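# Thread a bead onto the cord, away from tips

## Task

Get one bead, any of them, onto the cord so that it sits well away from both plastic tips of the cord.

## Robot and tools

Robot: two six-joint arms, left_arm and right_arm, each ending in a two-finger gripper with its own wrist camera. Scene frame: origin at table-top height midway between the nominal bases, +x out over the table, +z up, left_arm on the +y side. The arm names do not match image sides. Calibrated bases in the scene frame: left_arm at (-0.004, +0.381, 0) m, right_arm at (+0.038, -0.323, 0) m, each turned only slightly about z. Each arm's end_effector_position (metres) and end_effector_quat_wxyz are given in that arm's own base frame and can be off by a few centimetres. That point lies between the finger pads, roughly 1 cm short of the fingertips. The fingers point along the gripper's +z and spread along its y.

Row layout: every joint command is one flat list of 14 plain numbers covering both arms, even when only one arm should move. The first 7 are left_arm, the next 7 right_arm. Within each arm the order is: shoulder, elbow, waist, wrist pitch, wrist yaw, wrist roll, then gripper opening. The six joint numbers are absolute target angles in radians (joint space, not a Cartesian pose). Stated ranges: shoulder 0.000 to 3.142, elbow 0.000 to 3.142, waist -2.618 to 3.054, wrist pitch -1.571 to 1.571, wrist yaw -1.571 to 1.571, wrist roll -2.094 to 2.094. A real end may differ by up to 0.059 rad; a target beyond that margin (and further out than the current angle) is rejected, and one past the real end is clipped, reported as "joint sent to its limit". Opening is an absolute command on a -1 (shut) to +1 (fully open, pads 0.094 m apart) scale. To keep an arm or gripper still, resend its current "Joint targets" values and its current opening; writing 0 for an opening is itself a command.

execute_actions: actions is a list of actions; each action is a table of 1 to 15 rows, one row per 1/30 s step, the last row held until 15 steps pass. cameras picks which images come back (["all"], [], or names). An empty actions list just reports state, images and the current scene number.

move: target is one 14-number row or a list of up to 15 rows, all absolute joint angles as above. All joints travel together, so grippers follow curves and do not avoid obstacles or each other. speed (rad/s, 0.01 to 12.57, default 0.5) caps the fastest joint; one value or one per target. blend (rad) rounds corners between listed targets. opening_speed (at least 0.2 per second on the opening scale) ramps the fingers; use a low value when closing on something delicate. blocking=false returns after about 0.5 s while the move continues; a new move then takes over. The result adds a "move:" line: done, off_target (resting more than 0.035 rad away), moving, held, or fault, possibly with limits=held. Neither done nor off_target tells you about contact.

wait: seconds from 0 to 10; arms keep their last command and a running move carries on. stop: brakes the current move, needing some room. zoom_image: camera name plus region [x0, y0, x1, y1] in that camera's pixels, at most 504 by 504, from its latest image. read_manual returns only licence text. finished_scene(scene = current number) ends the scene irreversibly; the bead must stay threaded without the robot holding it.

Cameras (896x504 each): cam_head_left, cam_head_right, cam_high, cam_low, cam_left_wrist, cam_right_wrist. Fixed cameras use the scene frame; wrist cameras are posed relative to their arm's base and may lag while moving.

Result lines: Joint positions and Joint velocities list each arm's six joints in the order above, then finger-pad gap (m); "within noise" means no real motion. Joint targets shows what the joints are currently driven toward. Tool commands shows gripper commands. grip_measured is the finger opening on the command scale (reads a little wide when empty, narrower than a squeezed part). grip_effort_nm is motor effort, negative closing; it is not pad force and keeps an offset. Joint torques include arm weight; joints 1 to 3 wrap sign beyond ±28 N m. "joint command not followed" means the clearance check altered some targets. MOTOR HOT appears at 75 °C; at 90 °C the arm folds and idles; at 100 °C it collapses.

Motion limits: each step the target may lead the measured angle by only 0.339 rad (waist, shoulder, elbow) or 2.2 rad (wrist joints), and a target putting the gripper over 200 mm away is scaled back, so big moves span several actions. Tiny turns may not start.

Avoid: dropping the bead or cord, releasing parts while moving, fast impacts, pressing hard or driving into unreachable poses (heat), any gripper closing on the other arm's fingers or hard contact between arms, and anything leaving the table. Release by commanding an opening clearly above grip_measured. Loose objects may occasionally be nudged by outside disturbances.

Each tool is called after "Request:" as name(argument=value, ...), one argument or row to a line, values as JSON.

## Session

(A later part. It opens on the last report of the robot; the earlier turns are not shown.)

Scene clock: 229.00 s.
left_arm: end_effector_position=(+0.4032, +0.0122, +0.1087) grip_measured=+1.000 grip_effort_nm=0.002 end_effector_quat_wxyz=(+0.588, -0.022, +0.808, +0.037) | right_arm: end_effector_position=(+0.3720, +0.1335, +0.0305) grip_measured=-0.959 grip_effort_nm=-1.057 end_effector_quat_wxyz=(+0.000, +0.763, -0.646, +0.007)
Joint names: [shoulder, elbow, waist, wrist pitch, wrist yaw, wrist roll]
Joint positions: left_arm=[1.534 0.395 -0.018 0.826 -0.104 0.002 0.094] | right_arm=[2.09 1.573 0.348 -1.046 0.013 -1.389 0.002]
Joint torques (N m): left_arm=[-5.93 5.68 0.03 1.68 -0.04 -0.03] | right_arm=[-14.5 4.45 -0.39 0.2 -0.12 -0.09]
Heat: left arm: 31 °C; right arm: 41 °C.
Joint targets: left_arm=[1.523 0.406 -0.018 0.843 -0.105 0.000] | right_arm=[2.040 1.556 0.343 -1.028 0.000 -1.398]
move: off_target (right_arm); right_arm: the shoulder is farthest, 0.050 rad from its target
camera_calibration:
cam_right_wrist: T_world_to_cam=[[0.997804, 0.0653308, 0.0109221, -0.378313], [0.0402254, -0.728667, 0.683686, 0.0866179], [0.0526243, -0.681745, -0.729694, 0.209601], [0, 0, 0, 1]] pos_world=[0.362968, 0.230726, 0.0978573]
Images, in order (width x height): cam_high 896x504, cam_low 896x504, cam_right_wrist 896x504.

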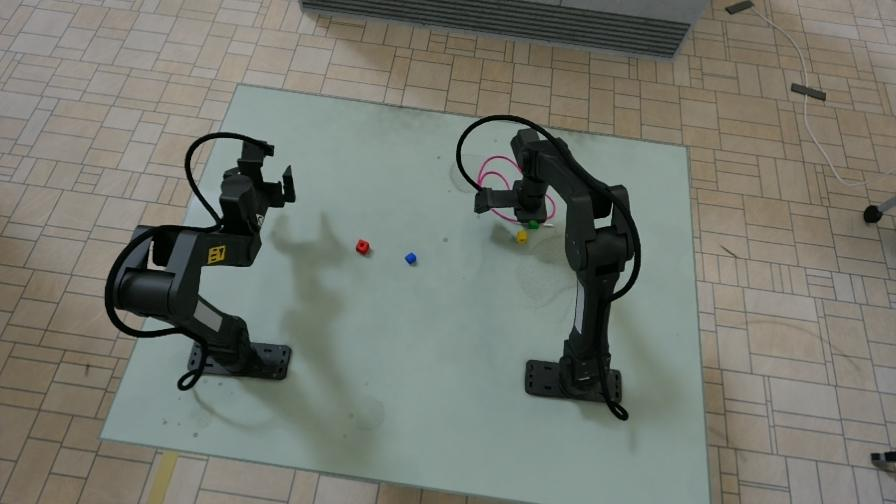

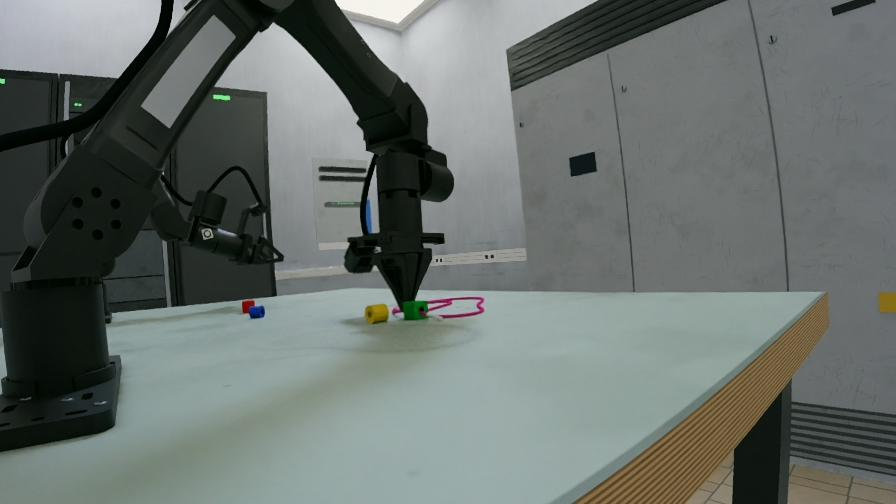

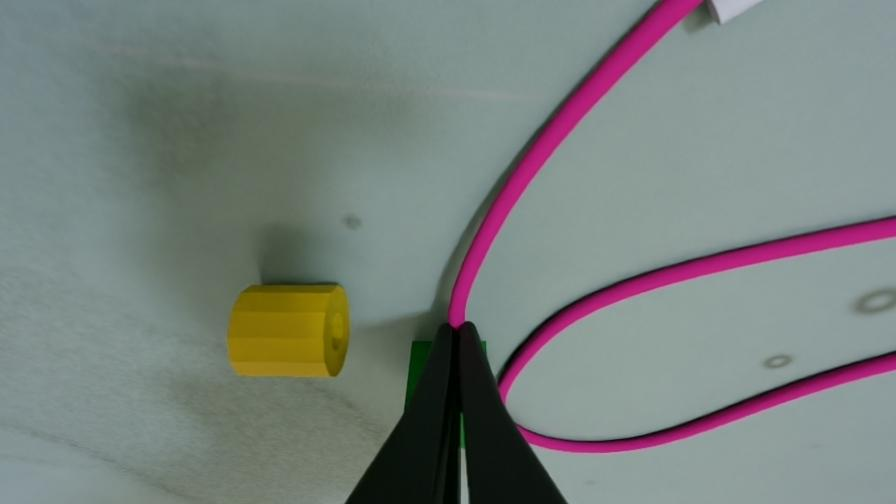

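Request:
move(
  target=[
    [1.523, 0.406, -0.018, 0.843, -0.105, 0.0, 1.0, 2.040, 1.530, 0.343, -1.028, 0.0, -1.398, -1.0],
    [1.523, 0.406, -0.018, 0.843, -0.105, 0.0, 1.0, 2.040, 1.530, 0.343, -1.028, 0.0, -1.398, -0.4],
    [1.523, 0.406, -0.018, 0.843, -0.105, 0.0, 1.0, 2.1963, 1.7266, 0.424, -1.0956, 0.0, -1.11, -0.4],
    [1.523, 0.406, -0.018, 0.843, -0.105, 0.0, 1.0, 2.1963, 1.7266, 0.424, -1.0956, 0.0, -1.11, -1.0],
    [1.523, 0.406, -0.018, 0.843, -0.105, 0.0, 1.0, 2.120, 1.680, 0.424, -1.062, 0.0, -1.11, -1.0],
    [1.523, 0.406, -0.018, 0.843, -0.105, 0.0, 1.0, 2.040, 1.556, 0.341, -1.028, 0.0, -1.398, -1.0],
  ],
  speed=[0.2, 0.3, 0.3, 0.3, 0.3, 0.25],
  opening_speed=1.2,
  cameras=["cam_right_wrist", "cam_low", "cam_high"],
)

Request:
zoom_image(
  camera="cam_low",
  region=[340, 250, 480, 350],
)

Scene clock: 264.50 s.
left_arm: end_effector_position=(+0.4032, +0.0122, +0.1087) grip_measured=+1.000 grip_effort_nm=0.002 end_effector_quat_wxyz=(+0.588, -0.022, +0.808, +0.037) | right_arm: end_effector_position=(+0.3720, +0.1334, +0.0304) grip_measured=-0.958 grip_effort_nm=-1.057 end_effector_quat_wxyz=(+0.000, +0.763, -0.646, +0.007)
Joint names: [shoulder, elbow, waist, wrist pitch, wrist yaw, wrist roll]
Joint positions: left_arm=[1.534 0.395 -0.018 0.826 -0.104 0.002 0.094] | right_arm=[2.09 1.573 0.348 -1.046 0.013 -1.389 0.002]
Joint torques (N m): left_arm=[-5.93 5.7 0.03 1.68 -0.03 -0.03] | right_arm=[-14.46 4.53 -0.72 0.22 -0.13 -0.04]
Heat: left arm: 32 °C; right arm: 46 °C.
Joint targets: left_arm=[1.523 0.406 -0.018 0.843 -0.105 0.000] | right_arm=[2.040 1.556 0.341 -1.028 0.000 -1.398]
move: off_target (right_arm); target 2's new numbers were sent with right_arm's shoulder 0.048 rad from that target; target 4's new numbers were sent with right_arm's elbow 0.039 rad from that target; right_arm: the shoulder is farthest, 0.050 rad from its target
camera_calibration:
cam_right_wrist: T_world_to_cam=[[0.9978, 0.0654224, 0.0106811, -0.378302], [0.0404345, -0.728365, 0.683995, 0.0865077], [0.0525284, -0.682058, -0.729409, 0.209467], [0, 0, 0, 1]] pos_world=[0.362969, 0.230627, 0.0976567]
Images, in order (width x height): cam_high 896x504, cam_low 896x504, cam_right_wrist 896x504.

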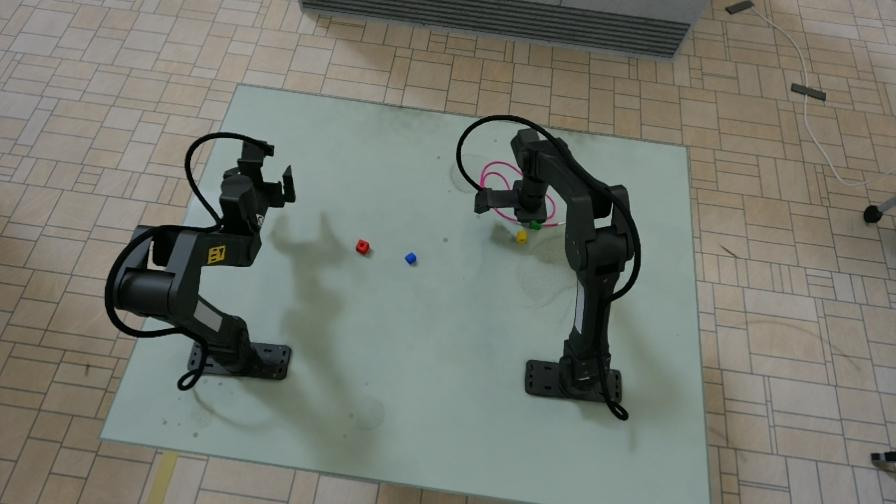

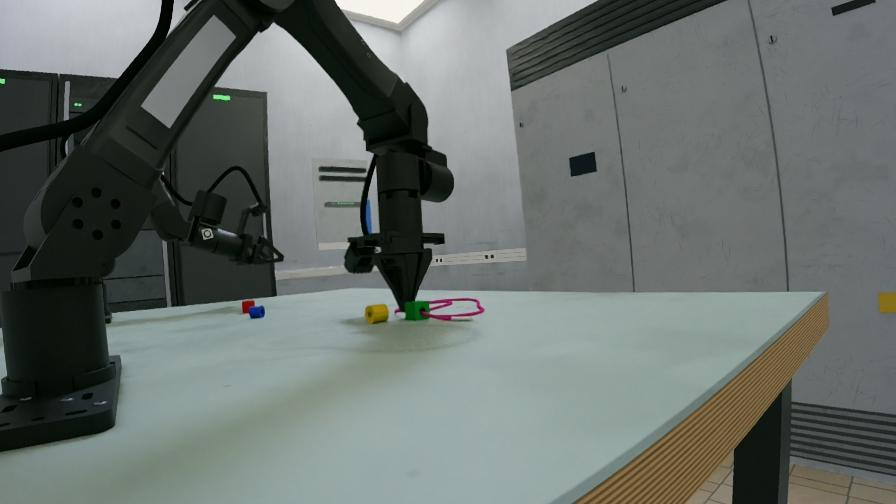

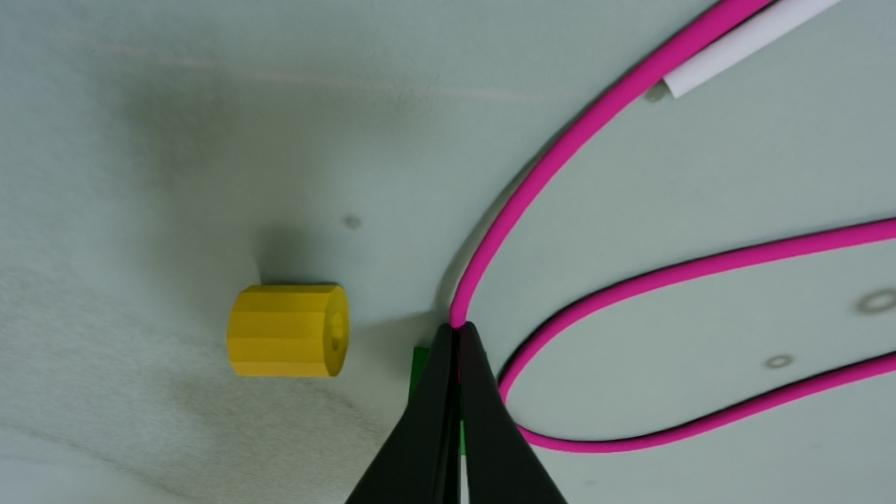

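Scaled by 3.600 from the camera's 896x504 image, which has a finer 1280x720 frame.

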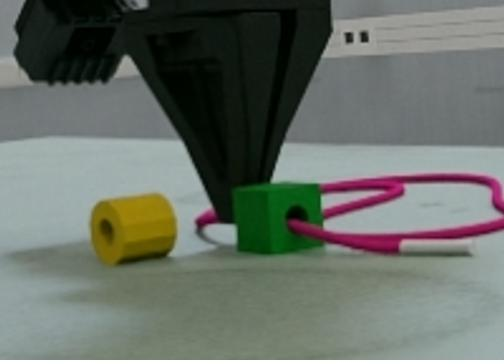

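Request:
move(
  target=[
    [1.523, 0.406, -0.018, 0.843, -0.105, 0.0, 1.0, 2.040, 1.530, 0.341, -1.028, 0.0, -1.398, -1.0],
    [1.523, 0.406, -0.018, 0.843, -0.105, 0.0, 1.0, 2.040, 1.530, 0.341, -1.028, 0.0, -1.398, -0.4],
    [1.523, 0.406, -0.018, 0.843, -0.105, 0.0, 1.0, 2.1963, 1.7266, 0.424, -1.0956, 0.0, -1.11, -0.4],
    [1.523, 0.406, -0.018, 0.843, -0.105, 0.0, 1.0, 2.1963, 1.7266, 0.424, -1.0956, 0.0, -1.11, -1.0],
    [1.523, 0.406, -0.018, 0.843, -0.105, 0.0, 1.0, 2.120, 1.680, 0.424, -1.062, 0.0, -1.11, -1.0],
    [1.523, 0.406, -0.018, 0.843, -0.105, 0.0, 1.0, 2.040, 1.556, 0.341, -1.028, 0.0, -1.398, -1.0],
  ],
  speed=[0.2, 0.3, 0.3, 0.3, 0.3, 0.25],
  opening_speed=1.2,
  cameras=["cam_low"],
)

Request:
move(
  target=[
    [1.523, 0.406, -0.018, 0.843, -0.105, 0.0, 1.0, 2.040, 1.530, 0.341, -1.028, 0.0, -1.398, -1.0],
    [1.523, 0.406, -0.018, 0.843, -0.105, 0.0, 1.0, 2.040, 1.530, 0.341, -1.028, 0.0, -1.398, -0.4],
    [1.523, 0.406, -0.018, 0.843, -0.105, 0.0, 1.0, 1.95, 1.75, 0.341, -1.30, 0.0, -1.398, -0.4],
  ],
  speed=[0.2, 0.3, 0.4],
  opening_speed=1.0,
  cameras=["cam_low", "cam_right_wrist", "cam_high"],
)

Scene clock: 296.53 s.
left_arm: end_effector_position=(+0.4032, +0.0122, +0.1087) grip_measured=+1.000 grip_effort_nm=0.002 end_effector_quat_wxyz=(+0.588, -0.022, +0.808, +0.037) | right_arm: end_effector_position=(+0.3720, +0.1335, +0.0304) grip_measured=-0.960 grip_effort_nm=-1.053 end_effector_quat_wxyz=(+0.000, +0.763, -0.646, +0.008)
Joint names: [shoulder, elbow, waist, wrist pitch, wrist yaw, wrist roll]
Joint positions: left_arm=[1.534 0.395 -0.018 0.826 -0.104 0.002 0.094] | right_arm=[2.09 1.573 0.348 -1.046 0.014 -1.389 0.002]
Joint torques (N m): left_arm=[-5.91 5.68 0.03 1.68 -0.04 -0.04] | right_arm=[-14.52 4.49 -0.64 0.18 -0.14 -0.08]
Heat: left arm: 32 °C; right arm: 46 °C.
Joint targets: left_arm=[1.523 0.406 -0.018 0.843 -0.105 0.000] | right_arm=[2.040 1.556 0.341 -1.028 0.000 -1.398]
move: off_target (right_arm); target 2's new numbers were sent with right_arm's shoulder 0.048 rad from that target; target 4's new numbers were sent with right_arm's elbow 0.039 rad from that target; right_arm: the shoulder is farthest, 0.050 rad from its target
Images, in order (width x height): cam_low 896x504.

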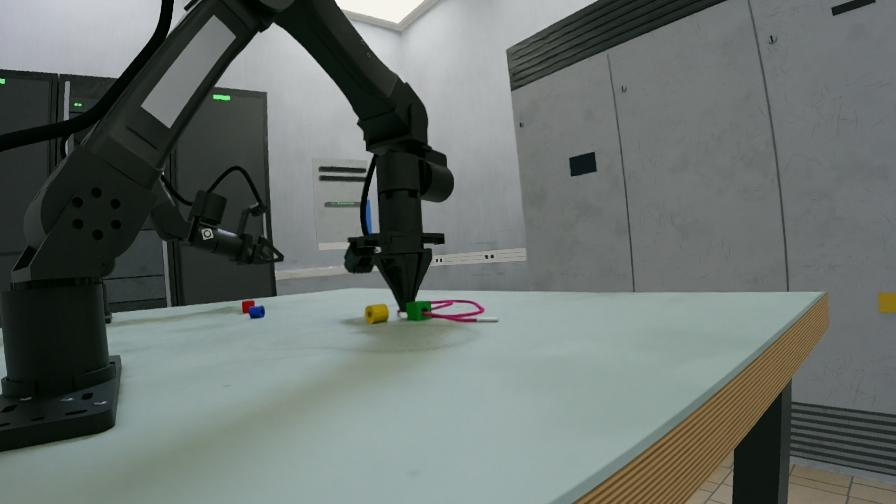

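Scene clock: 299.47 s.
left_arm: end_effector_position=(+0.4032, +0.0122, +0.1087) grip_measured=+1.000 grip_effort_nm=0.002 end_effector_quat_wxyz=(+0.588, -0.022, +0.808, +0.037) | right_arm: end_effector_position=(+0.3610, +0.1295, +0.1043) grip_measured=-0.403 grip_effort_nm=0.125 end_effector_quat_wxyz=(-0.006, +0.764, -0.645, +0.011)
Joint names: [shoulder, elbow, waist, wrist pitch, wrist yaw, wrist roll]
Joint positions: left_arm=[1.534 0.395 -0.018 0.826 -0.104 0.002 0.094] | right_arm=[1.986 1.716 0.348 -1.28 0.014 -1.39 0.028]
Joint torques (N m): left_arm=[-5.91 5.7 0.03 1.68 -0.04 -0.03] | right_arm=[-12.74 8.47 -0.61 -0.13 -0.14 -0.07]
Heat: left arm: 32 °C; right arm: 46 °C.
Joint targets: left_arm=[1.523 0.406 -0.018 0.843 -0.105 0.000] | right_arm=[1.950 1.750 0.341 -1.300 0.000 -1.398]
move: off_target (right_arm); target 2's new numbers were sent with right_arm's shoulder 0.048 rad from that target; right_arm: the shoulder is farthest, 0.036 rad from its target
camera_calibration:
cam_right_wrist: T_world_to_cam=[[0.997482, 0.0668805, 0.0236073, -0.369353], [0.0328954, -0.731144, 0.68143, 0.0368814], [0.0628347, -0.678938, -0.731502, 0.257531], [0, 0, 0, 1]] pos_world=[0.351028, 0.226516, 0.171972]
Images, in order (width x height): cam_high 896x504, cam_low 896x504, cam_right_wrist 896x504.

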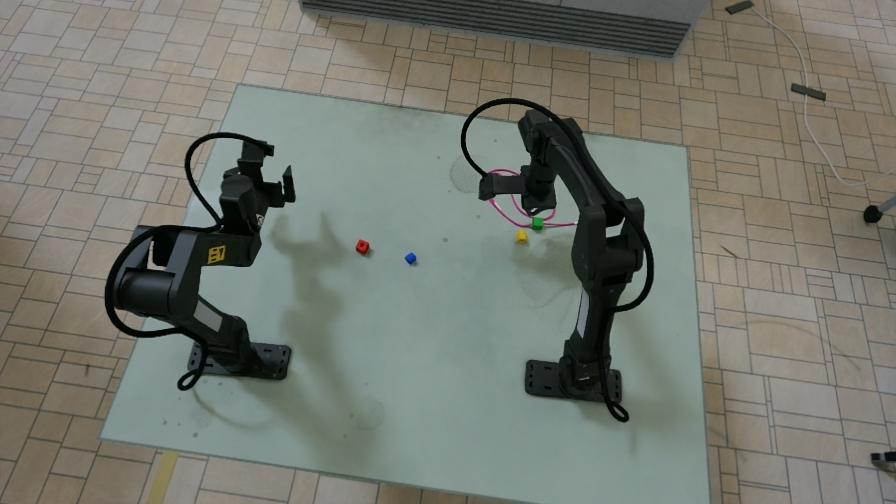

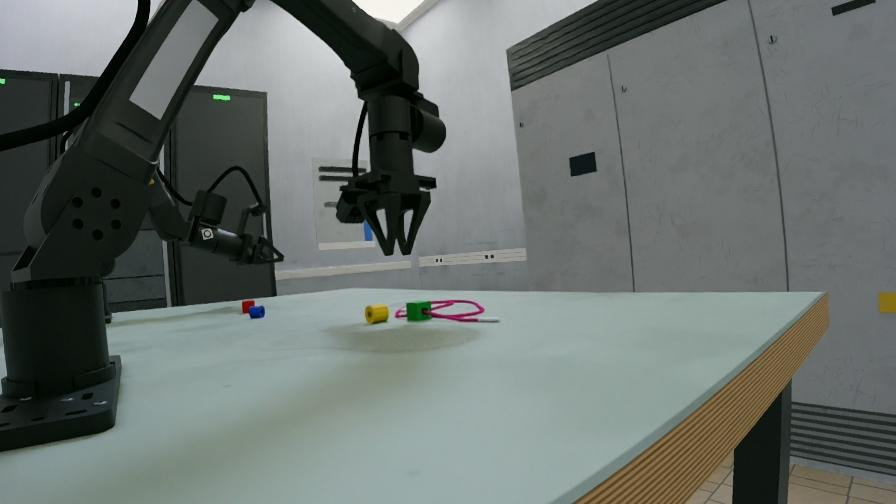

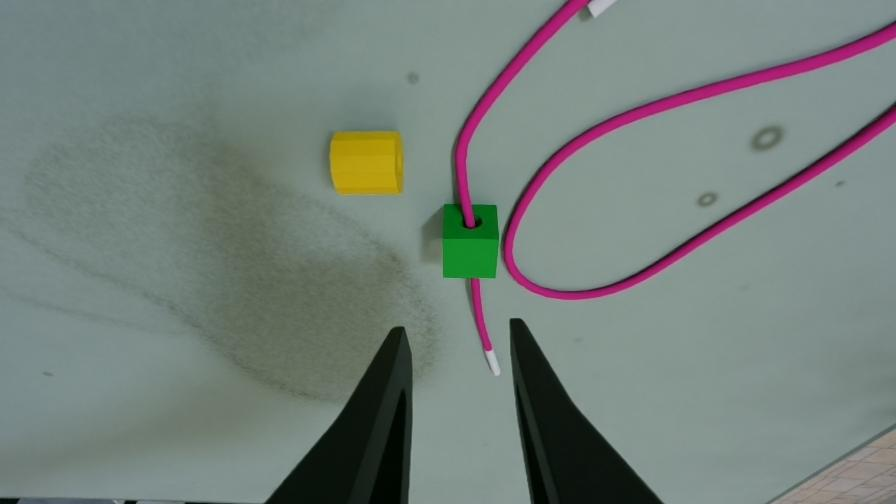

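Request:
finished_scene(
  scene=2,
)

The scene is finished: the task was done.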